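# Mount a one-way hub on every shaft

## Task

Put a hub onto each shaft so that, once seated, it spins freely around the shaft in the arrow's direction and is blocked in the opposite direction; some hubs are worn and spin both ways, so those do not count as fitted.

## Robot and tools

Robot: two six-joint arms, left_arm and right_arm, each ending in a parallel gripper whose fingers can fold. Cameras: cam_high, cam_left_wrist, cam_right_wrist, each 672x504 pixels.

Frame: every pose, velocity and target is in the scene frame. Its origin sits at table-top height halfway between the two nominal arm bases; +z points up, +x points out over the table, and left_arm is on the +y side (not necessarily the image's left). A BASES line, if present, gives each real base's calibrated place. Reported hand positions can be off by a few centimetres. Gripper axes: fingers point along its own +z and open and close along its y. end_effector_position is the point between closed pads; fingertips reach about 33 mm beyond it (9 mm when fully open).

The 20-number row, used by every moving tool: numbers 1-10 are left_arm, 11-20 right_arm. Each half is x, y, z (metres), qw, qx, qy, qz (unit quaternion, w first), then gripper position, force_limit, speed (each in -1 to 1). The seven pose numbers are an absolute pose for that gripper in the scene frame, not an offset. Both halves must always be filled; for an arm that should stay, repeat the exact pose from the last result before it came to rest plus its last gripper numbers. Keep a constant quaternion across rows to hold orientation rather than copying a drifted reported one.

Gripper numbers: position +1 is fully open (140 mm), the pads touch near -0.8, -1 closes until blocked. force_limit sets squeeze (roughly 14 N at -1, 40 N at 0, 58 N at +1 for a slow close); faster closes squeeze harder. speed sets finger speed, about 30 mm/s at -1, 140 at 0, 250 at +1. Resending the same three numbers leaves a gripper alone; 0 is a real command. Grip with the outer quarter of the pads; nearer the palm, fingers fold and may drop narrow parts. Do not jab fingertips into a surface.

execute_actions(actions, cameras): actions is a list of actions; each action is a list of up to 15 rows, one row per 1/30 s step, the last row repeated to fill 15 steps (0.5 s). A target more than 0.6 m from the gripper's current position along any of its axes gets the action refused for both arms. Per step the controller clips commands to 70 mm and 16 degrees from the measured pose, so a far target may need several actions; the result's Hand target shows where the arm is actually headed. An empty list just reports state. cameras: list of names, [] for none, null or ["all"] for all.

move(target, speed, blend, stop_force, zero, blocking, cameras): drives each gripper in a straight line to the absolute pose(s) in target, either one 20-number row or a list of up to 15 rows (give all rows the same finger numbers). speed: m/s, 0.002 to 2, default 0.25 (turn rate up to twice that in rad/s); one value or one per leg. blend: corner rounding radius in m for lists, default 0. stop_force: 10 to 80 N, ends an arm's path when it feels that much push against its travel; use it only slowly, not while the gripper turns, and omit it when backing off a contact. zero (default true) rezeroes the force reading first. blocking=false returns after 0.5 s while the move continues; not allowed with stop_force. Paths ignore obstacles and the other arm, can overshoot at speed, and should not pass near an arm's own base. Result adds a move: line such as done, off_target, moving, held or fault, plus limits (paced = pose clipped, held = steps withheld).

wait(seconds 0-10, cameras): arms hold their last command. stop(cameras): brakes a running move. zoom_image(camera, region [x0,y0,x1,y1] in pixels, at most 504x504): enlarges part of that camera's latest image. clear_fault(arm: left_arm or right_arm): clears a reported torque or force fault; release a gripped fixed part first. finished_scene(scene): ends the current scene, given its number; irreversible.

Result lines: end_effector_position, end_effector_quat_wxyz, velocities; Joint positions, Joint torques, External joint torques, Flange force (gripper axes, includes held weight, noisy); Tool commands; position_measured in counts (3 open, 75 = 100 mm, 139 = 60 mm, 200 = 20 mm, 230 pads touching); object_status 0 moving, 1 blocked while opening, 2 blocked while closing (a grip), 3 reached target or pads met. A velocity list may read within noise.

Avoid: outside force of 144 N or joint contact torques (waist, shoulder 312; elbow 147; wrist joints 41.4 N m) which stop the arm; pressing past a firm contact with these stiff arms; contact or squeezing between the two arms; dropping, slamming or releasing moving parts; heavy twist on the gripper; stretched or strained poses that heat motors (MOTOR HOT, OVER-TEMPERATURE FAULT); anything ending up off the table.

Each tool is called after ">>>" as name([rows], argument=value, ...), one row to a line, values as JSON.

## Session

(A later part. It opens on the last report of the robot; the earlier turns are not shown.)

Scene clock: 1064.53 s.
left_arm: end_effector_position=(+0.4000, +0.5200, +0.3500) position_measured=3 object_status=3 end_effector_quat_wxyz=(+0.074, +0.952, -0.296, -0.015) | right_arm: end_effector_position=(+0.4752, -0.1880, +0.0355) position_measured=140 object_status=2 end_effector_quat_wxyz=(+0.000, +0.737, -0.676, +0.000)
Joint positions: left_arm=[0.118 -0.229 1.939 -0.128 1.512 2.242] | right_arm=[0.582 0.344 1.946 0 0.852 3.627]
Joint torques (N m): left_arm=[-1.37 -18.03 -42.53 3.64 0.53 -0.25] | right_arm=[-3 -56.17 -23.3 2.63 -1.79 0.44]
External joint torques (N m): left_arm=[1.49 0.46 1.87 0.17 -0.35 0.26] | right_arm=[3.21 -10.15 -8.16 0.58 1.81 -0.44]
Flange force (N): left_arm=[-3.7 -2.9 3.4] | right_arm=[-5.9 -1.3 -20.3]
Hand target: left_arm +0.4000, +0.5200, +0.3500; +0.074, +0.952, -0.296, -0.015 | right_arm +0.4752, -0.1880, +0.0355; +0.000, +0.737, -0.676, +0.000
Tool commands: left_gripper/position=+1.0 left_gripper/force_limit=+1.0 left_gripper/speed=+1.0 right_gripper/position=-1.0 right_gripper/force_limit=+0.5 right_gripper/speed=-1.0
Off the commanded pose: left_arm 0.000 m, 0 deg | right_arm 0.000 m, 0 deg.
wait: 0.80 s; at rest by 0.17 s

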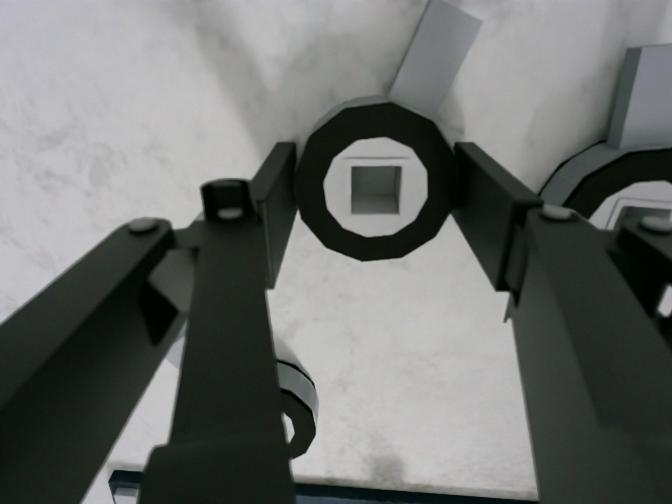

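>>> move([
  [0.40,0.52,0.35,0.074,0.952,-0.296,-0.015,1,1,1,0.4752,-0.188,0.105,0,0.7373,-0.6756,0,-1,0.5,-1],
  [0.40,0.52,0.35,0.074,0.952,-0.296,-0.015,1,1,1,0.5478,0.0883,0.105,0,0.7071,-0.7071,0,-1,0.5,-1],
  [0.40,0.52,0.35,0.074,0.952,-0.296,-0.015,1,1,1,0.5478,0.0883,0.084,0,0.7071,-0.7071,0,-1,0.5,-1],
], speed=[0.08,0.25,0.05], blend=[0.01,0.01,0], cameras=["cam_right_wrist"])

>>> zoom_image(camera="cam_right_wrist", region=[340, 155, 410, 225])

Scene clock: 1075.87 s.
left_arm: end_effector_position=(+0.4000, +0.5200, +0.3500) position_measured=3 object_status=3 end_effector_quat_wxyz=(+0.074, +0.952, -0.296, -0.015) | right_arm: end_effector_position=(+0.5478, +0.0883, +0.0841) position_measured=140 object_status=2 end_effector_quat_wxyz=(+0.000, +0.707, -0.707, +0.000)
Joint positions: left_arm=[0.118 -0.229 1.939 -0.128 1.512 2.242] | right_arm=[0.806 0.627 1.383 0 1.131 3.939]
Joint torques (N m): left_arm=[-1.27 -18.25 -42.58 3.72 0.56 -0.34] | right_arm=[-2.92 -103.49 -36.83 3.26 -0.25 0.57]
External joint torques (N m): left_arm=[1.34 0.75 1.97 0.09 -0.38 0.34] | right_arm=[3.09 4.89 -1.08 0.61 0.28 -0.57]
Flange force (N): left_arm=[-3.3 -3.0 3.7] | right_arm=[-9.7 -4.8 2.2]
Hand target: left_arm +0.4000, +0.5200, +0.3500; +0.074, +0.952, -0.296, -0.015 | right_arm +0.5478, +0.0883, +0.0840; +0.000, +0.707, -0.707, +0.000
Off the commanded pose: left_arm 0.000 m, 0 deg | right_arm 0.000 m, 0 deg.
move: done

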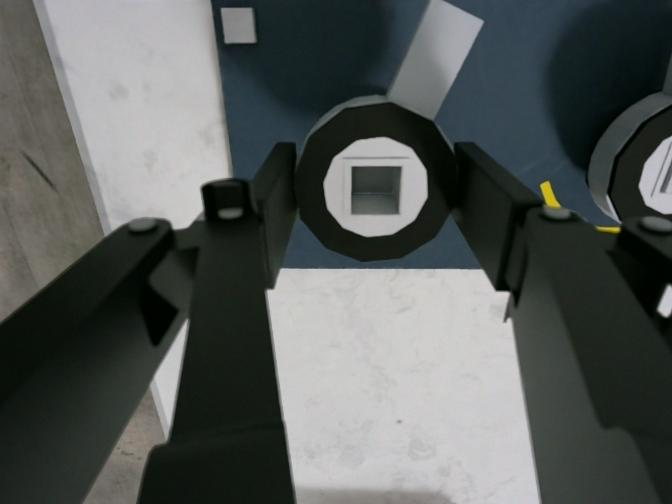

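Scaled by 7.200 (camera's finer frame: 960x720).

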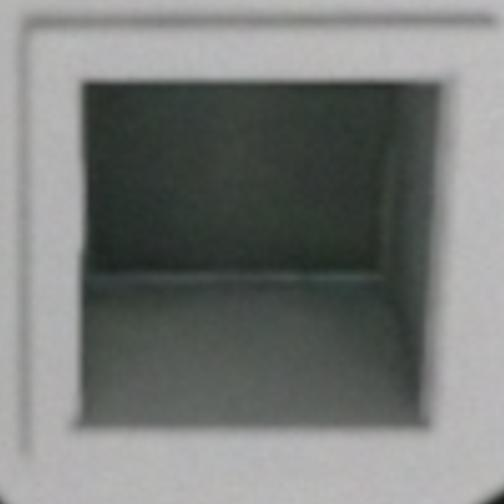

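Very similar; slight gap at bottom. Descend.

>>> move(target=[0.40,0.52,0.35,0.074,0.952,-0.296,-0.015,1,1,1,0.5478,0.0883,0.070,0,0.7071,-0.7071,0,-1,0.5,-1], speed=0.008, stop_force=12, cameras=["cam_right_wrist"])

>>> zoom_image(camera="cam_right_wrist", region=[340, 155, 410, 225])

Scene clock: 1084.47 s.
left_arm: end_effector_position=(+0.4000, +0.5200, +0.3500) position_measured=3 object_status=3 end_effector_quat_wxyz=(+0.074, +0.952, -0.296, -0.015) | right_arm: end_effector_position=(+0.5478, +0.0883, +0.0700) position_measured=140 object_status=2 end_effector_quat_wxyz=(+0.000, +0.707, -0.707, +0.000)
Joint positions: left_arm=[0.118 -0.229 1.939 -0.128 1.512 2.242] | right_arm=[0.806 0.637 1.394 0 1.11 3.939]
Joint torques (N m): left_arm=[-1.44 -18.59 -42.38 3.71 0.47 -0.27] | right_arm=[-13.36 -99.18 -31.26 -0.55 1.44 0.45]
External joint torques (N m): left_arm=[1.57 0.65 1.63 0.11 -0.28 0.28] | right_arm=[13.85 0.25 -6.22 4.39 -1.42 -0.45]
Flange force (N): left_arm=[-3.4 -3.4 2.9] | right_arm=[-21.7 1.2 -2.3]
Hand target: left_arm +0.4000, +0.5200, +0.3500; +0.074, +0.952, -0.296, -0.015 | right_arm +0.5478, +0.0883, +0.0700; +0.000, +0.707, -0.707, +0.000
Off the commanded pose: left_arm 0.000 m, 0 deg | right_arm 0.000 m, 0 deg.
move: done

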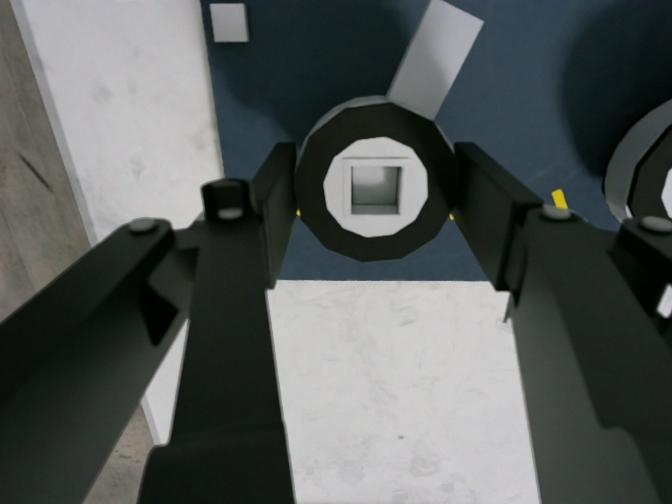

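Scaled by 7.200 (camera's finer frame: 960x720).

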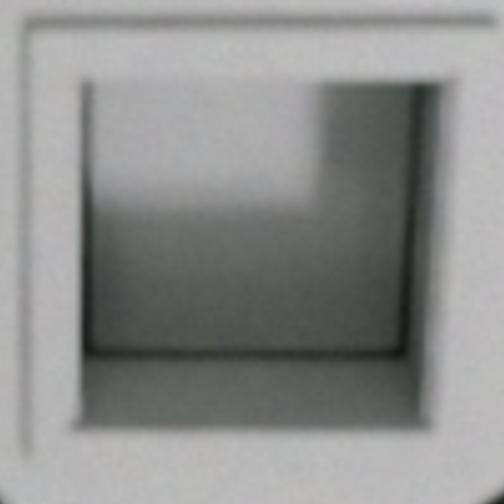

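Inserted first try. Seat and test.

>>> move(target=[0.40,0.52,0.35,0.074,0.952,-0.296,-0.015,1,1,1,0.5478,0.0885,0.045,0,0.7071,-0.7071,0,-1,0.5,-1], speed=0.015, stop_force=12, cameras=["cam_right_wrist"])

>>> move([
  [0.40,0.52,0.35,0.074,0.952,-0.296,-0.015,1,1,1,0.5478,0.0885,0.0583,0,0.7071,-0.7071,0,-1,0.5,-1],
  [0.40,0.52,0.35,0.074,0.952,-0.296,-0.015,1,1,1,0.5478,0.0885,0.0583,0,0.7071,-0.7071,0,0.08,0.5,-1],
  [0.40,0.52,0.35,0.074,0.952,-0.296,-0.015,1,1,1,0.5478,0.0885,0.0583,0,0.7071,-0.7071,0,-1,-1,-1],
], speed=0.02, cameras=["cam_right_wrist"])

>>> move(target=[0.40,0.52,0.35,0.074,0.952,-0.296,-0.015,1,1,1,0.5478,0.0885,0.0583,0,0.7771,-0.6293,0,-1,-1,-1], speed=0.08, cameras=["cam_right_wrist"])

>>> move(target=[0.40,0.52,0.35,0.074,0.952,-0.296,-0.015,1,1,1,0.5478,0.0885,0.0583,0,0.7071,-0.7071,0,-1,-1,-1], speed=0.08, cameras=["cam_right_wrist"])

Scene clock: 1102.37 s.
left_arm: end_effector_position=(+0.4000, +0.5200, +0.3500) position_measured=3 object_status=3 end_effector_quat_wxyz=(+0.074, +0.952, -0.296, -0.015) | right_arm: end_effector_position=(+0.5479, +0.0884, +0.0581) position_measured=140 object_status=2 end_effector_quat_wxyz=(+0.000, +0.707, -0.707, +0.000)
Joint positions: left_arm=[0.118 -0.229 1.939 -0.128 1.512 2.242] | right_arm=[0.806 0.646 1.402 0 1.093 3.939]
Joint torques (N m): left_arm=[-1.45 -18.19 -42.53 3.71 0.47 -0.35] | right_arm=[-14.36 -70.28 -20.24 -0.79 -2.84 0.45]
External joint torques (N m): left_arm=[1.53 0.61 1.88 0.09 -0.29 0.36] | right_arm=[15.12 -29.13 -16.89 4.61 2.87 -0.45]
Flange force (N): left_arm=[-3.7 -3.3 3.3] | right_arm=[-14.6 9.5 -37.8]
Hand target: left_arm +0.4000, +0.5200, +0.3500; +0.074, +0.952, -0.296, -0.015 | right_arm +0.5479, +0.0884, +0.0581; +0.000, +0.707, -0.707, +0.000
Off the commanded pose: left_arm 0.000 m, 0 deg | right_arm 0.013 m, 0 deg.
move: contact (right_arm)

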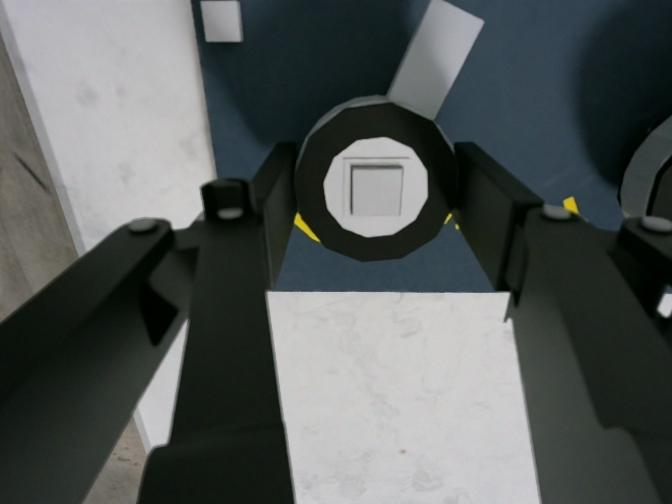

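Scene clock: 1104.43 s.
left_arm: end_effector_position=(+0.4000, +0.5200, +0.3500) position_measured=3 object_status=3 end_effector_quat_wxyz=(+0.074, +0.952, -0.296, -0.015) | right_arm: end_effector_position=(+0.5478, +0.0885, +0.0583) position_measured=138 object_status=0 end_effector_quat_wxyz=(+0.000, +0.707, -0.707, +0.000)
Joint positions: left_arm=[0.118 -0.229 1.939 -0.128 1.512 2.242] | right_arm=[0.807 0.646 1.402 0 1.094 3.939]
Joint torques (N m): left_arm=[-1.31 -18.23 -42.65 3.66 0.53 -0.31] | right_arm=[-5.32 -98.73 -36.27 2.38 -2.45 0.5]
External joint torques (N m): left_arm=[1.45 0.18 1.92 0.15 -0.34 0.32] | right_arm=[5.8 -0.62 -0.91 1.43 2.48 -0.5]
Flange force (N): left_arm=[-4.1 -2.5 3.5] | right_arm=[-7.3 1.6 -4.7]
Hand target: left_arm +0.4000, +0.5200, +0.3500; +0.074, +0.952, -0.296, -0.015 | right_arm +0.5478, +0.0885, +0.0583; +0.000, +0.707, -0.707, +0.000
Off the commanded pose: left_arm 0.000 m, 0 deg | right_arm 0.000 m, 0 deg.
move: done

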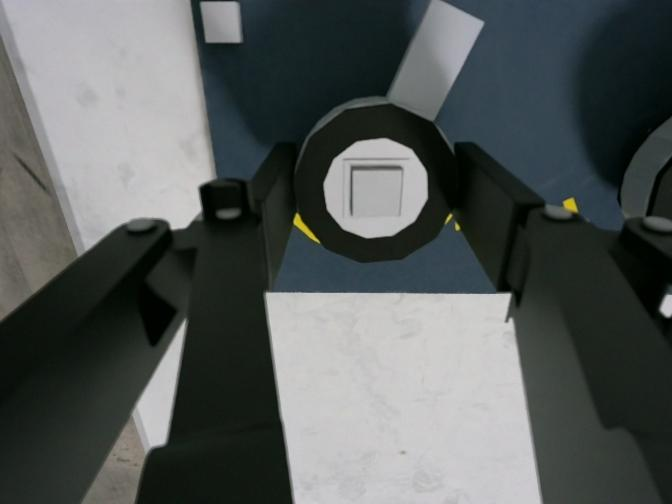

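Scene clock: 1106.13 s.
left_arm: end_effector_position=(+0.4000, +0.5200, +0.3500) position_measured=3 object_status=3 end_effector_quat_wxyz=(+0.074, +0.952, -0.296, -0.015) | right_arm: end_effector_position=(+0.5478, +0.0885, +0.0583) position_measured=138 object_status=2 end_effector_quat_wxyz=(+0.000, +0.777, -0.629, +0.000)
Joint positions: left_arm=[0.118 -0.229 1.939 -0.128 1.512 2.242] | right_arm=[0.807 0.646 1.402 0 1.094 3.73]
Joint torques (N m): left_arm=[-2.04 -17.87 -42.39 3.66 0.51 -0.21] | right_arm=[-6.06 -100.66 -34.94 2.08 -0.94 0.56]
External joint torques (N m): left_arm=[2.19 -0.08 1.66 0.16 -0.32 0.21] | right_arm=[6.62 1.24 -2.27 1.73 0.95 -0.56]
Flange force (N): left_arm=[-5.1 -3.6 2.7] | right_arm=[-10.9 -3.1 -2.0]
Hand target: left_arm +0.4000, +0.5200, +0.3500; +0.074, +0.952, -0.296, -0.015 | right_arm +0.5478, +0.0885, +0.0583; +0.000, +0.777, -0.629, +0.000
Off the commanded pose: left_arm 0.000 m, 0 deg | right_arm 0.000 m, 0 deg.
move: done

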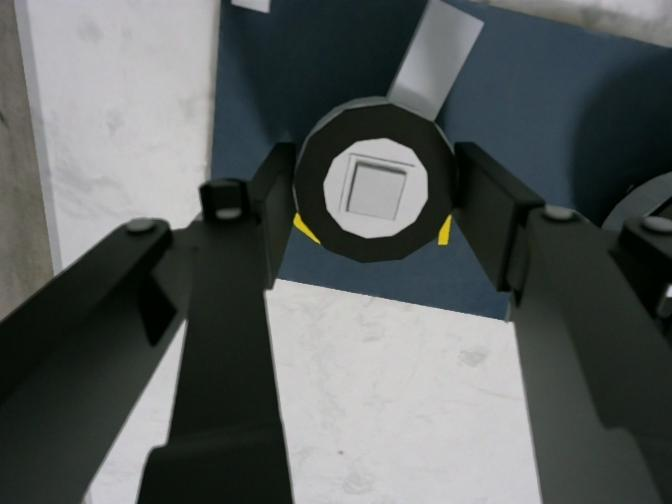

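Scene clock: 1107.83 s.
left_arm: end_effector_position=(+0.4000, +0.5200, +0.3500) position_measured=3 object_status=3 end_effector_quat_wxyz=(+0.074, +0.952, -0.296, -0.015) | right_arm: end_effector_position=(+0.5478, +0.0884, +0.0583) position_measured=138 object_status=2 end_effector_quat_wxyz=(+0.000, +0.707, -0.707, +0.000)
Joint positions: left_arm=[0.118 -0.229 1.939 -0.128 1.512 2.242] | right_arm=[0.807 0.646 1.402 0 1.094 3.939]
Joint torques (N m): left_arm=[-1.15 -18.14 -42.55 3.63 0.53 -0.23] | right_arm=[-7.77 -101.14 -40.22 2.14 -4.08 0.86]
External joint torques (N m): left_arm=[1.34 0.17 1.82 0.19 -0.35 0.23] | right_arm=[8.28 1.77 3.07 1.66 4.11 -0.86]
Flange force (N): left_arm=[-3.7 -2.2 3.4] | right_arm=[-5.4 6.6 -2.5]
Hand target: left_arm +0.4000, +0.5200, +0.3500; +0.074, +0.952, -0.296, -0.015 | right_arm +0.5478, +0.0885, +0.0583; +0.000, +0.707, -0.707, +0.000
Off the commanded pose: left_arm 0.000 m, 0 deg | right_arm 0.000 m, 0 deg.
move: done

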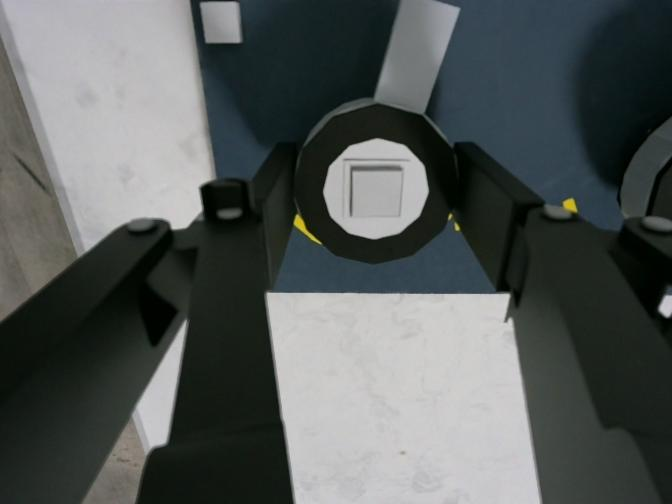

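>>> move([
  [0.40,0.52,0.35,0.074,0.952,-0.296,-0.015,1,1,1,0.5478,0.0885,0.0583,0,0.7071,-0.7071,0,0.25,0.5,0],
  [0.40,0.52,0.35,0.074,0.952,-0.296,-0.015,1,1,1,0.5478,0.0885,0.12,0,0.7071,-0.7071,0,0.25,0.5,0],
  [0.40,0.52,0.35,0.074,0.952,-0.296,-0.015,1,1,1,0.372,-0.183,0.1,0,0.7071,-0.7071,0,0.25,0.5,0],
], speed=[0.05,0.1,0.25], cameras=["cam_right_wrist"])

>>> zoom_image(camera="cam_right_wrist", region=[270, 70, 470, 220])

Scene clock: 1125.13 s.
left_arm: end_effector_position=(+0.4000, +0.5200, +0.3500) position_measured=3 object_status=3 end_effector_quat_wxyz=(+0.074, +0.952, -0.296, -0.015) | right_arm: end_effector_position=(+0.3720, -0.1830, +0.1000) position_measured=98 object_status=3 end_effector_quat_wxyz=(+0.000, +0.707, -0.707, +0.000)
Joint positions: left_arm=[0.118 -0.229 1.939 -0.128 1.512 2.242] | right_arm=[0.691 0.166 2.04 0 0.936 3.823]
Joint torques (N m): left_arm=[-1.73 -18.29 -42.33 3.63 0.52 -0.26] | right_arm=[-3.29 -51.75 -30.73 3.07 -0.45 0.58]
External joint torques (N m): left_arm=[1.84 0.34 1.59 0.19 -0.34 0.27] | right_arm=[3.58 1.06 -2.96 0.38 0.47 -0.58]
Flange force (N): left_arm=[-4.1 -3.6 2.8] | right_arm=[-9.0 -1.7 -2.5]
Hand target: left_arm +0.4000, +0.5200, +0.3500; +0.074, +0.952, -0.296, -0.015 | right_arm +0.3720, -0.1830, +0.1000; +0.000, +0.707, -0.707, +0.000
Off the commanded pose: left_arm 0.000 m, 0 deg | right_arm 0.000 m, 0 deg.
move: done

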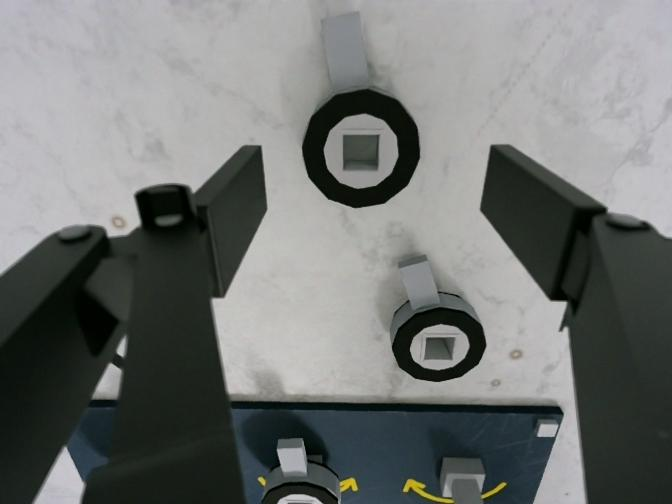

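Scaled by 2.520 (camera's finer frame: 960x720).

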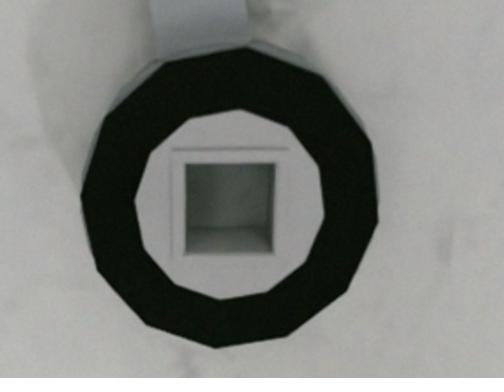

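>>> move([
  [0.40,0.52,0.35,0.074,0.952,-0.296,-0.015,1,1,1,0.3758,-0.1808,0.1,0,0.7071,-0.7071,0,0.25,0.5,0],
  [0.40,0.52,0.35,0.074,0.952,-0.296,-0.015,1,1,1,0.3758,-0.1808,0.0355,0,0.7071,-0.7071,0,0.25,0.5,0],
], speed=[0.1,0.08], cameras=["cam_right_wrist"])

>>> zoom_image(camera="cam_right_wrist", region=[270, 120, 470, 270])

Scene clock: 1135.20 s.
left_arm: end_effector_position=(+0.4000, +0.5200, +0.3500) position_measured=3 object_status=3 end_effector_quat_wxyz=(+0.074, +0.952, -0.296, -0.015) | right_arm: end_effector_position=(+0.3758, -0.1808, +0.0356) position_measured=98 object_status=3 end_effector_quat_wxyz=(+0.000, +0.707, -0.707, +0.000)
Joint positions: left_arm=[0.118 -0.229 1.939 -0.128 1.512 2.242] | right_arm=[0.69 0.248 2.084 0 0.81 3.822]
Joint torques (N m): left_arm=[-1.48 -17.63 -42.73 3.7 0.53 -0.24] | right_arm=[-2.76 -58.97 -28.03 2.44 -0.01 0.51]
External joint torques (N m): left_arm=[1.6 -0.2 1.99 0.12 -0.35 0.24] | right_arm=[2.92 3.29 -2.28 0.65 0.03 -0.51]
Flange force (N): left_arm=[-4.7 -2.2 3.5] | right_arm=[-9.2 -3.6 2.5]
Hand target: left_arm +0.4000, +0.5200, +0.3500; +0.074, +0.952, -0.296, -0.015 | right_arm +0.3758, -0.1808, +0.0355; +0.000, +0.707, -0.707, +0.000
Off the commanded pose: left_arm 0.000 m, 0 deg | right_arm 0.000 m, 0 deg.
move: done

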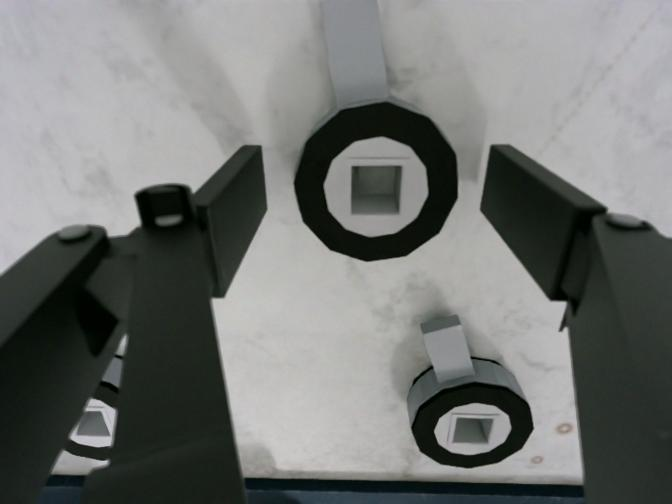

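Scaled by 2.520 (camera's finer frame: 960x720).

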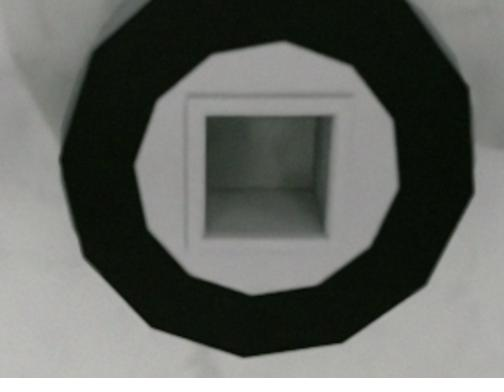

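>>> move(target=[0.40,0.52,0.35,0.074,0.952,-0.296,-0.015,1,1,1,0.3758,-0.1808,0.0355,0,0.7071,-0.7071,0,-1,0.5,-1], cameras=[])

>>> wait(seconds=1.0, cameras=[])

>>> move([
  [0.40,0.52,0.35,0.074,0.952,-0.296,-0.015,1,1,1,0.3758,-0.1808,0.105,0,0.7071,-0.7071,0,-1,0.5,-1],
  [0.40,0.52,0.35,0.074,0.952,-0.296,-0.015,1,1,1,0.2878,0.0887,0.105,0,0.7071,-0.7071,0,-1,0.5,-1],
  [0.40,0.52,0.35,0.074,0.952,-0.296,-0.015,1,1,1,0.2878,0.0887,0.084,0,0.7071,-0.7071,0,-1,0.5,-1],
], speed=[0.08,0.25,0.05], blend=[0.01,0.01,0], cameras=["cam_right_wrist"])

>>> zoom_image(camera="cam_right_wrist", region=[340, 155, 410, 225])

Scene clock: 1157.07 s.
left_arm: end_effector_position=(+0.4000, +0.5200, +0.3500) position_measured=3 object_status=3 end_effector_quat_wxyz=(+0.074, +0.952, -0.296, -0.015) | right_arm: end_effector_position=(+0.3758, -0.1808, +0.0355) position_measured=140 object_status=0 end_effector_quat_wxyz=(+0.000, +0.707, -0.707, +0.000)
Joint positions: left_arm=[0.118 -0.229 1.939 -0.128 1.512 2.242] | right_arm=[0.69 0.248 2.084 0 0.81 3.822]
Joint torques (N m): left_arm=[-1.2 -18.37 -42.42 3.66 0.55 -0.35] | right_arm=[-2.53 -45.82 -21.47 2.65 -1.87 0.49]
External joint torques (N m): left_arm=[1.29 1.07 1.85 0.14 -0.37 0.35] | right_arm=[2.65 -9.82 -8.83 0.45 1.9 -0.49]
Flange force (N): left_arm=[-2.7 -3.4 3.5] | right_arm=[-5.8 -0.6 -22.6]
Hand target: left_arm +0.4000, +0.5200, +0.3500; +0.074, +0.952, -0.296, -0.015 | right_arm +0.3758, -0.1808, +0.0355; +0.000, +0.707, -0.707, +0.000
Off the commanded pose: left_arm 0.000 m, 0 deg | right_arm 0.000 m, 0 deg.
move: done

Scene clock: 1158.07 s.
left_arm: end_effector_position=(+0.4000, +0.5200, +0.3500) position_measured=3 object_status=3 end_effector_quat_wxyz=(+0.074, +0.952, -0.296, -0.015) | right_arm: end_effector_position=(+0.3758, -0.1808, +0.0355) position_measured=140 object_status=2 end_effector_quat_wxyz=(+0.000, +0.707, -0.707, +0.000)
Joint positions: left_arm=[0.118 -0.229 1.939 -0.128 1.512 2.242] | right_arm=[0.69 0.248 2.084 0 0.81 3.822]
Joint torques (N m): left_arm=[-1.34 -18.1 -42.52 3.65 0.54 -0.28] | right_arm=[-2.87 -44.89 -20.69 2.74 -1.66 0.46]
External joint torques (N m): left_arm=[1.41 0.41 1.8 0.16 -0.36 0.28] | right_arm=[3.05 -10.69 -9.58 0.36 1.68 -0.46]
Flange force (N): left_arm=[-3.6 -2.7 3.3] | right_arm=[-6.5 -0.2 -23.8]
Hand target: left_arm +0.4000, +0.5200, +0.3500; +0.074, +0.952, -0.296, -0.015 | right_arm +0.3758, -0.1808, +0.0355; +0.000, +0.707, -0.707, +0.000
Tool commands: left_gripper/position=+1.0 left_gripper/force_limit=+1.0 left_gripper/speed=+1.0 right_gripper/position=-1.0 right_gripper/force_limit=+0.5 right_gripper/speed=-1.0
Off the commanded pose: left_arm 0.000 m, 0 deg | right_arm 0.000 m, 0 deg.
wait: 1.00 s; at rest by 0.17 s

Scene clock: 1160.87 s.
left_arm: end_effector_position=(+0.4000, +0.5200, +0.3500) position_measured=3 object_status=3 end_effector_quat_wxyz=(+0.074, +0.952, -0.296, -0.015) | right_arm: end_effector_position=(+0.2878, +0.0887, +0.0841) position_measured=140 object_status=2 end_effector_quat_wxyz=(+0.000, +0.707, -0.707, +0.000)
Joint positions: left_arm=[0.118 -0.229 1.939 -0.128 1.512 2.242] | right_arm=[1.069 0.418 1.724 0 0.999 4.201]
Joint torques (N m): left_arm=[-1.59 -18.66 -42.69 3.65 0.5 -0.29] | right_arm=[-3.16 -82.47 -33.97 3.02 -0.39 0.46]
External joint torques (N m): left_arm=[1.74 0.67 1.97 0.16 -0.32 0.3] | right_arm=[3.45 5.33 -1.25 0.59 0.42 -0.46]
Flange force (N): left_arm=[-3.9 -3.6 3.5] | right_arm=[-11.2 -1.0 3.1]
Hand target: left_arm +0.4000, +0.5200, +0.3500; +0.074, +0.952, -0.296, -0.015 | right_arm +0.2878, +0.0887, +0.0840; +0.000, +0.707, -0.707, +0.000
Off the commanded pose: left_arm 0.000 m, 0 deg | right_arm 0.000 m, 0 deg.
move: done

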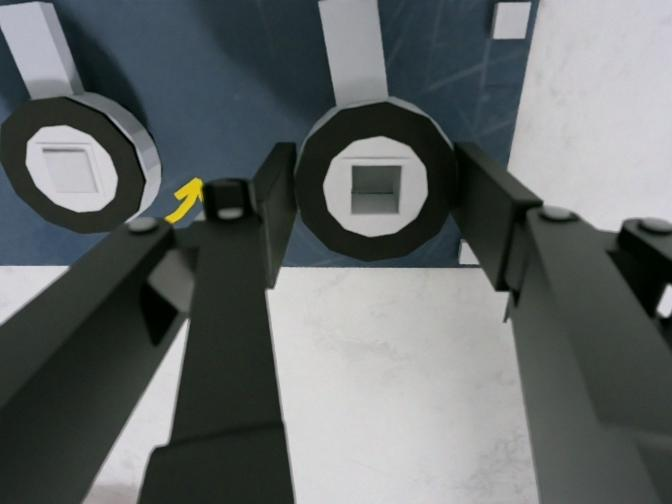

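Scaled by 7.200 (camera's finer frame: 960x720).

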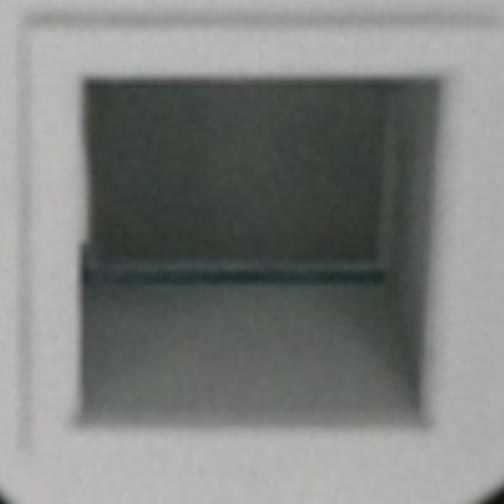

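>>> move([
  [0.40,0.52,0.35,0.074,0.952,-0.296,-0.015,1,1,1,0.2878,0.0883,0.083,0,0.7071,-0.7071,0,-1,0.5,-1],
], speed=0.02, cameras=[])

>>> move(target=[0.40,0.52,0.35,0.074,0.952,-0.296,-0.015,1,1,1,0.2878,0.0883,0.070,0,0.7071,-0.7071,0,-1,0.5,-1], speed=0.008, stop_force=12, cameras=["cam_right_wrist"])

>>> zoom_image(camera="cam_right_wrist", region=[340, 155, 410, 225])

Scene clock: 1173.53 s.
left_arm: end_effector_position=(+0.4000, +0.5200, +0.3500) position_measured=3 object_status=3 end_effector_quat_wxyz=(+0.074, +0.952, -0.296, -0.015) | right_arm: end_effector_position=(+0.2877, +0.0883, +0.0830) position_measured=140 object_status=2 end_effector_quat_wxyz=(+0.000, +0.707, -0.707, +0.000)
Joint positions: left_arm=[0.118 -0.229 1.939 -0.128 1.512 2.242] | right_arm=[1.069 0.419 1.726 0 0.997 4.201]
Joint torques (N m): left_arm=[-1.54 -18.53 -42.57 3.59 0.51 -0.26] | right_arm=[-2.76 -81.31 -34.04 3.07 -0.36 0.53]
External joint torques (N m): left_arm=[1.59 0.94 1.87 0.22 -0.33 0.27] | right_arm=[2.77 4.25 -1.16 0.53 0.39 -0.53]
Flange force (N): left_arm=[-3.2 -3.6 3.4] | right_arm=[-9.2 -1.1 2.2]
Hand target: left_arm +0.4000, +0.5200, +0.3500; +0.074, +0.952, -0.296, -0.015 | right_arm +0.2878, +0.0883, +0.0830; +0.000, +0.707, -0.707, +0.000
Off the commanded pose: left_arm 0.000 m, 0 deg | right_arm 0.000 m, 0 deg.
move: done

Scene clock: 1174.40 s.
left_arm: end_effector_position=(+0.4000, +0.5200, +0.3500) position_measured=3 object_status=3 end_effector_quat_wxyz=(+0.074, +0.952, -0.296, -0.015) | right_arm: end_effector_position=(+0.2878, +0.0884, +0.0810) position_measured=140 object_status=2 end_effector_quat_wxyz=(+0.000, +0.707, -0.707, +0.000)
Joint positions: left_arm=[0.118 -0.229 1.939 -0.128 1.512 2.242] | right_arm=[1.069 0.421 1.727 0 0.994 4.201]
Joint torques (N m): left_arm=[-1.87 -17.83 -42.37 3.68 0.48 -0.23] | right_arm=[-10.89 -72.02 -29.04 -0.36 -0.99 0.51]
External joint torques (N m): left_arm=[2.03 0.03 1.64 0.13 -0.3 0.23] | right_arm=[11.12 -5.03 -6.02 3.96 1.02 -0.51]
Flange force (N): left_arm=[-4.7 -3.4 2.7] | right_arm=[-13.1 9.9 -10.7]
Hand target: left_arm +0.4000, +0.5200, +0.3500; +0.074, +0.952, -0.296, -0.015 | right_arm +0.2878, +0.0884, +0.0810; +0.000, +0.707, -0.707, +0.000
Off the commanded pose: left_arm 0.000 m, 0 deg | right_arm 0.011 m, 0 deg.
move: contact (right_arm)

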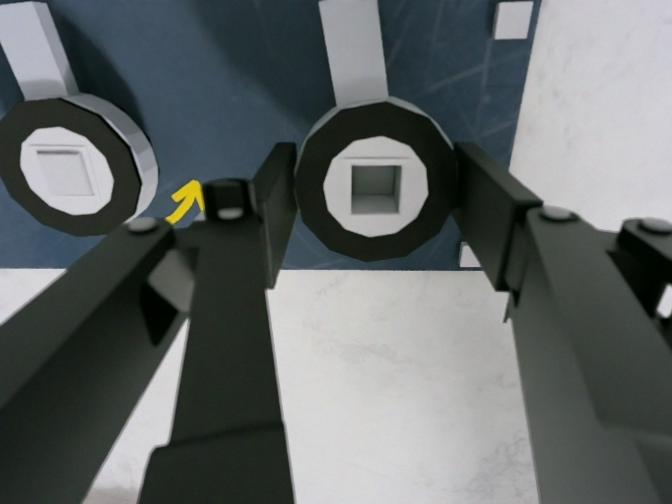

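Scaled by 7.200 (camera's finer frame: 960x720).

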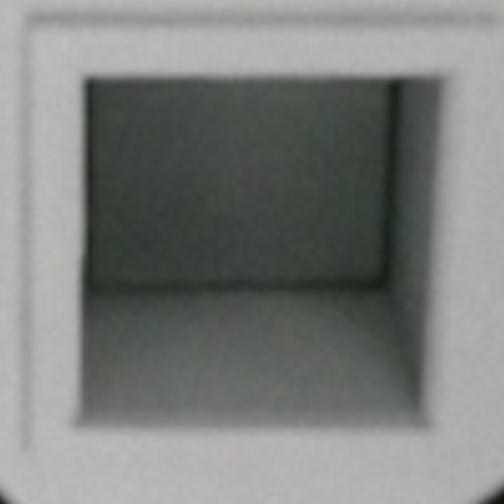

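>>> move(target=[0.40,0.52,0.35,0.074,0.952,-0.296,-0.015,1,1,1,0.2877,0.0884,0.070,0,0.7071,-0.7071,0,-1,0.5,-1], speed=0.008, stop_force=13, cameras=["cam_right_wrist"])

>>> zoom_image(camera="cam_right_wrist", region=[340, 155, 410, 225])

Scene clock: 1181.70 s.
left_arm: end_effector_position=(+0.4000, +0.5200, +0.3500) position_measured=3 object_status=3 end_effector_quat_wxyz=(+0.074, +0.952, -0.296, -0.015) | right_arm: end_effector_position=(+0.2877, +0.0884, +0.0700) position_measured=140 object_status=2 end_effector_quat_wxyz=(+0.000, +0.707, -0.707, +0.000)
Joint positions: left_arm=[0.118 -0.229 1.939 -0.128 1.512 2.242] | right_arm=[1.069 0.431 1.735 0 0.976 4.201]
Joint torques (N m): left_arm=[-1.87 -18.24 -42.72 3.68 0.49 -0.25] | right_arm=[-15.56 -76.38 -27.14 -2.21 1.33 0.46]
External joint torques (N m): left_arm=[2 0.53 2.03 0.13 -0.31 0.26] | right_arm=[15.85 -1.28 -7.49 5.76 -1.29 -0.46]
Flange force (N): left_arm=[-4.5 -3.8 3.5] | right_arm=[-22.2 12.7 -4.5]
Hand target: left_arm +0.4000, +0.5200, +0.3500; +0.074, +0.952, -0.296, -0.015 | right_arm +0.2877, +0.0884, +0.0700; +0.000, +0.707, -0.707, +0.000
Off the commanded pose: left_arm 0.000 m, 0 deg | right_arm 0.000 m, 0 deg.
move: done

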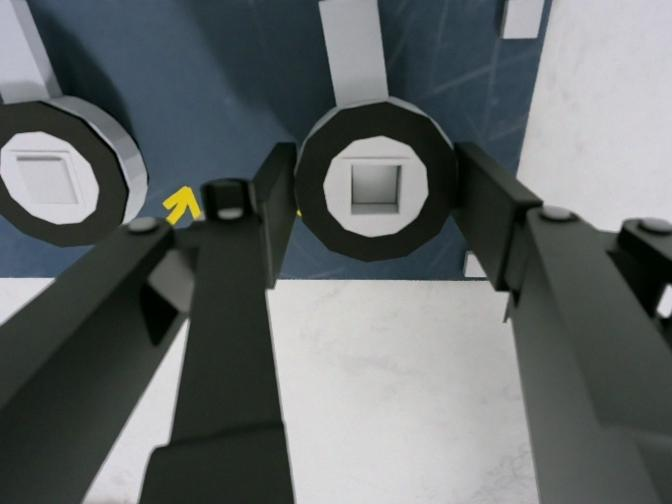

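Scaled by 7.200 (camera's finer frame: 960x720).

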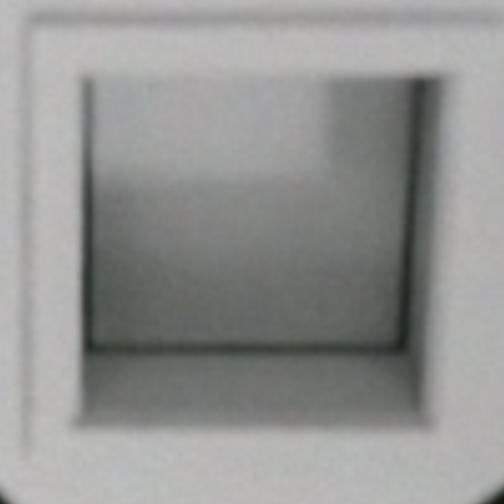

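>>> move(target=[0.40,0.52,0.35,0.074,0.952,-0.296,-0.015,1,1,1,0.2877,0.0886,0.045,0,0.7071,-0.7071,0,-1,0.5,-1], speed=0.015, stop_force=12, cameras=["cam_right_wrist"])

>>> move([
  [0.40,0.52,0.35,0.074,0.952,-0.296,-0.015,1,1,1,0.2877,0.0886,0.0583,0,0.7071,-0.7071,0,-1,0.5,-1],
  [0.40,0.52,0.35,0.074,0.952,-0.296,-0.015,1,1,1,0.2877,0.0886,0.0583,0,0.7071,-0.7071,0,0.08,0.5,-1],
  [0.40,0.52,0.35,0.074,0.952,-0.296,-0.015,1,1,1,0.2877,0.0886,0.0583,0,0.7071,-0.7071,0,-1,-1,-1],
], speed=0.02, cameras=["cam_right_wrist"])

>>> move(target=[0.40,0.52,0.35,0.074,0.952,-0.296,-0.015,1,1,1,0.2877,0.0886,0.0583,0,0.6293,-0.7771,0,-1,-1,-1], speed=0.08, cameras=["cam_right_wrist"])

>>> move(target=[0.40,0.52,0.35,0.074,0.952,-0.296,-0.015,1,1,1,0.2877,0.0886,0.0583,0,0.7071,-0.7071,0,-1,-1,-1], speed=0.08, cameras=["cam_right_wrist"])

Scene clock: 1198.07 s.
left_arm: end_effector_position=(+0.4000, +0.5200, +0.3500) position_measured=3 object_status=3 end_effector_quat_wxyz=(+0.074, +0.952, -0.296, -0.015) | right_arm: end_effector_position=(+0.2877, +0.0885, +0.0578) position_measured=140 object_status=2 end_effector_quat_wxyz=(+0.000, +0.707, -0.707, +0.000)
Joint positions: left_arm=[0.118 -0.229 1.939 -0.128 1.512 2.242] | right_arm=[1.069 0.442 1.744 0 0.956 4.201]
Joint torques (N m): left_arm=[-1.5 -18.06 -42.64 3.67 0.46 -0.25] | right_arm=[-14.58 -54.81 -18.39 -1.73 -2.4 0.55]
External joint torques (N m): left_arm=[1.66 0.11 1.91 0.14 -0.27 0.25] | right_arm=[14.92 -23.51 -15.81 5.23 2.43 -0.55]
Flange force (N): left_arm=[-4.4 -2.7 3.3] | right_arm=[-13.2 15.6 -37.2]
Hand target: left_arm +0.4000, +0.5200, +0.3500; +0.074, +0.952, -0.296, -0.015 | right_arm +0.2877, +0.0885, +0.0578; +0.000, +0.707, -0.707, +0.000
Off the commanded pose: left_arm 0.000 m, 0 deg | right_arm 0.013 m, 0 deg.
move: contact (right_arm)

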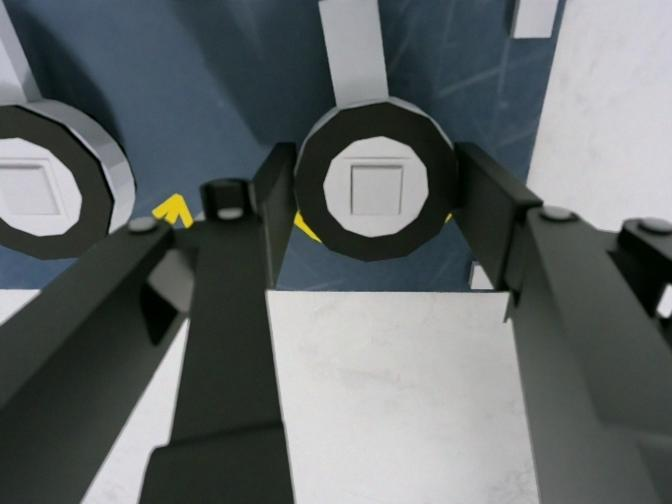

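Scene clock: 1200.13 s.
left_arm: end_effector_position=(+0.4000, +0.5200, +0.3500) position_measured=3 object_status=3 end_effector_quat_wxyz=(+0.074, +0.952, -0.296, -0.015) | right_arm: end_effector_position=(+0.2877, +0.0886, +0.0583) position_measured=138 object_status=0 end_effector_quat_wxyz=(+0.000, +0.707, -0.707, +0.000)
Joint positions: left_arm=[0.118 -0.229 1.939 -0.128 1.512 2.242] | right_arm=[1.069 0.442 1.743 0 0.957 4.201]
Joint torques (N m): left_arm=[-2.07 -18.5 -42.58 3.72 0.48 -0.27] | right_arm=[-9.33 -76.21 -32.84 0.32 -2.84 0.57]
External joint torques (N m): left_arm=[2.2 0.95 1.99 0.09 -0.3 0.27] | right_arm=[9.46 -2.01 -1.35 3.18 2.87 -0.57]
Flange force (N): left_arm=[-4.2 -4.7 3.4] | right_arm=[-8.2 9.7 -7.6]
Hand target: left_arm +0.4000, +0.5200, +0.3500; +0.074, +0.952, -0.296, -0.015 | right_arm +0.2877, +0.0886, +0.0583; +0.000, +0.707, -0.707, +0.000
Off the commanded pose: left_arm 0.000 m, 0 deg | right_arm 0.000 m, 0 deg.
move: done

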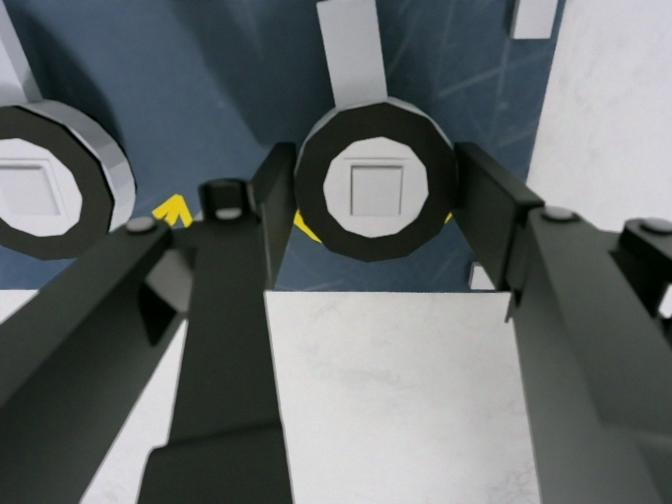

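Scene clock: 1201.83 s.
left_arm: end_effector_position=(+0.4000, +0.5200, +0.3500) position_measured=3 object_status=3 end_effector_quat_wxyz=(+0.074, +0.952, -0.296, -0.015) | right_arm: end_effector_position=(+0.2877, +0.0886, +0.0583) position_measured=138 object_status=2 end_effector_quat_wxyz=(+0.000, -0.629, +0.777, +0.000)
Joint positions: left_arm=[0.118 -0.229 1.939 -0.128 1.512 2.242] | right_arm=[1.069 0.442 1.743 0 0.957 4.411]
Joint torques (N m): left_arm=[-1.29 -18.32 -42.38 3.67 0.47 -0.36] | right_arm=[-13.17 -75.72 -33.27 -1.01 -3.28 0.64]
External joint torques (N m): left_arm=[1.46 0.41 1.7 0.14 -0.28 0.37] | right_arm=[13.25 -2.56 -0.96 4.54 3.31 -0.64]
Flange force (N): left_arm=[-3.7 -3.0 3.0] | right_arm=[-6.3 16.4 -8.5]
Hand target: left_arm +0.4000, +0.5200, +0.3500; +0.074, +0.952, -0.296, -0.015 | right_arm +0.2877, +0.0886, +0.0583; +0.000, -0.629, +0.777, +0.000
Off the commanded pose: left_arm 0.000 m, 0 deg | right_arm 0.000 m, 0 deg.
move: done

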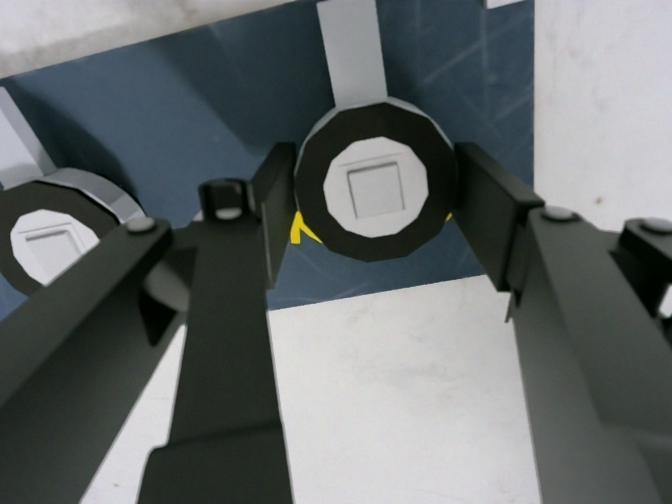

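Scene clock: 1203.53 s.
left_arm: end_effector_position=(+0.4000, +0.5200, +0.3500) position_measured=3 object_status=3 end_effector_quat_wxyz=(+0.074, +0.952, -0.296, -0.015) | right_arm: end_effector_position=(+0.2876, +0.0886, +0.0583) position_measured=138 object_status=2 end_effector_quat_wxyz=(+0.000, +0.707, -0.707, +0.000)
Joint positions: left_arm=[0.118 -0.229 1.939 -0.128 1.512 2.242] | right_arm=[1.069 0.442 1.743 0 0.957 4.201]
Joint torques (N m): left_arm=[-1.11 -17.8 -42.64 3.73 0.56 -0.34] | right_arm=[-13.54 -79.32 -30.98 -1.72 -0.43 -0.21]
External joint torques (N m): left_arm=[1.13 0.56 2 0.07 -0.39 0.35] | right_arm=[13.57 1.16 -3.25 5.23 0.46 0.21]
Flange force (N): left_arm=[-3.2 -2.4 3.8] | right_arm=[-17.2 12.7 -1.9]
Hand target: left_arm +0.4000, +0.5200, +0.3500; +0.074, +0.952, -0.296, -0.015 | right_arm +0.2877, +0.0886, +0.0583; +0.000, +0.707, -0.707, +0.000
Off the commanded pose: left_arm 0.000 m, 0 deg | right_arm 0.000 m, 0 deg.
move: done

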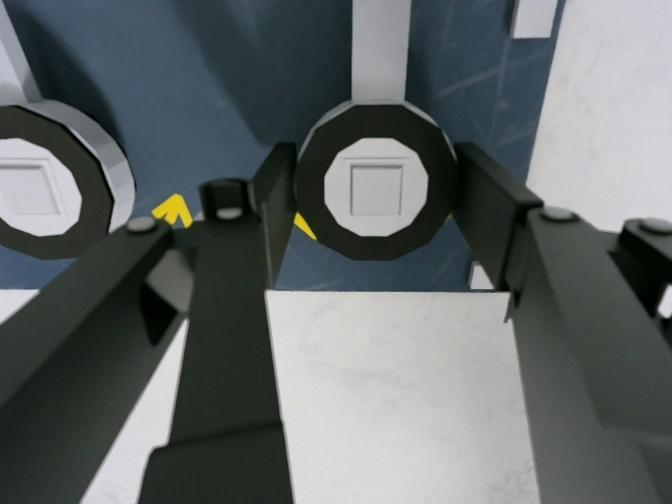

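>>> move([
  [0.40,0.52,0.35,0.074,0.952,-0.296,-0.015,1,1,1,0.2877,0.0886,0.0583,0,0.7071,-0.7071,0,0.25,0.5,0],
  [0.40,0.52,0.35,0.074,0.952,-0.296,-0.015,1,1,1,0.2877,0.0886,0.13,0,0.7071,-0.7071,0,0.25,0.5,0],
  [0.40,0.52,0.35,0.074,0.952,-0.296,-0.015,1,1,1,0.37,-0.02,0.25,0,0.7071,-0.7071,0,0.25,0.5,0],
], speed=[0.05,0.1,0.25], cameras=["cam_high","cam_right_wrist"])

Scene clock: 1219.43 s.
left_arm: end_effector_position=(+0.4000, +0.5200, +0.3500) position_measured=3 object_status=3 end_effector_quat_wxyz=(+0.074, +0.952, -0.296, -0.015) | right_arm: end_effector_position=(+0.3699, -0.0200, +0.2499) position_measured=98 object_status=3 end_effector_quat_wxyz=(+0.000, +0.707, -0.707, +0.000)
Joint positions: left_arm=[0.118 -0.229 1.939 -0.128 1.512 2.242] | right_arm=[0.883 0.23 1.657 0 1.255 4.016]
Joint torques (N m): left_arm=[-1.3 -18.13 -42.24 3.75 0.5 -0.28] | right_arm=[-4.33 -66.71 -36.28 3.46 -0.72 0.5]
External joint torques (N m): left_arm=[1.43 0.15 1.5 0.06 -0.32 0.29] | right_arm=[4.51 3.44 -3.54 0.61 0.74 -0.5]
Flange force (N): left_arm=[-3.6 -2.6 2.7] | right_arm=[-13.8 -3.0 -4.0]
Hand target: left_arm +0.4000, +0.5200, +0.3500; +0.074, +0.952, -0.296, -0.015 | right_arm +0.3700, -0.0200, +0.2500; +0.000, +0.707, -0.707, +0.000
Off the commanded pose: left_arm 0.000 m, 0 deg | right_arm 0.000 m, 0 deg.
move: done

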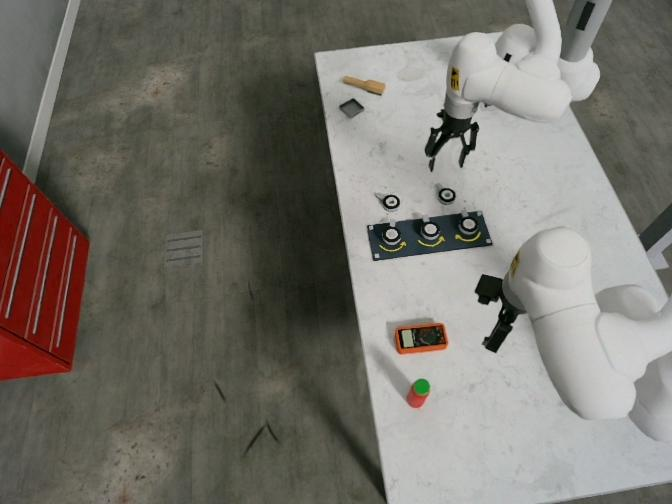

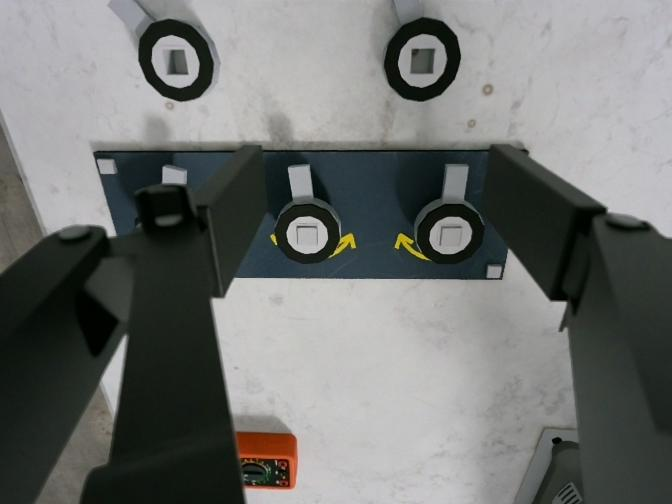

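>>> finished_scene(scene=1)

The scene is finished: the task was done.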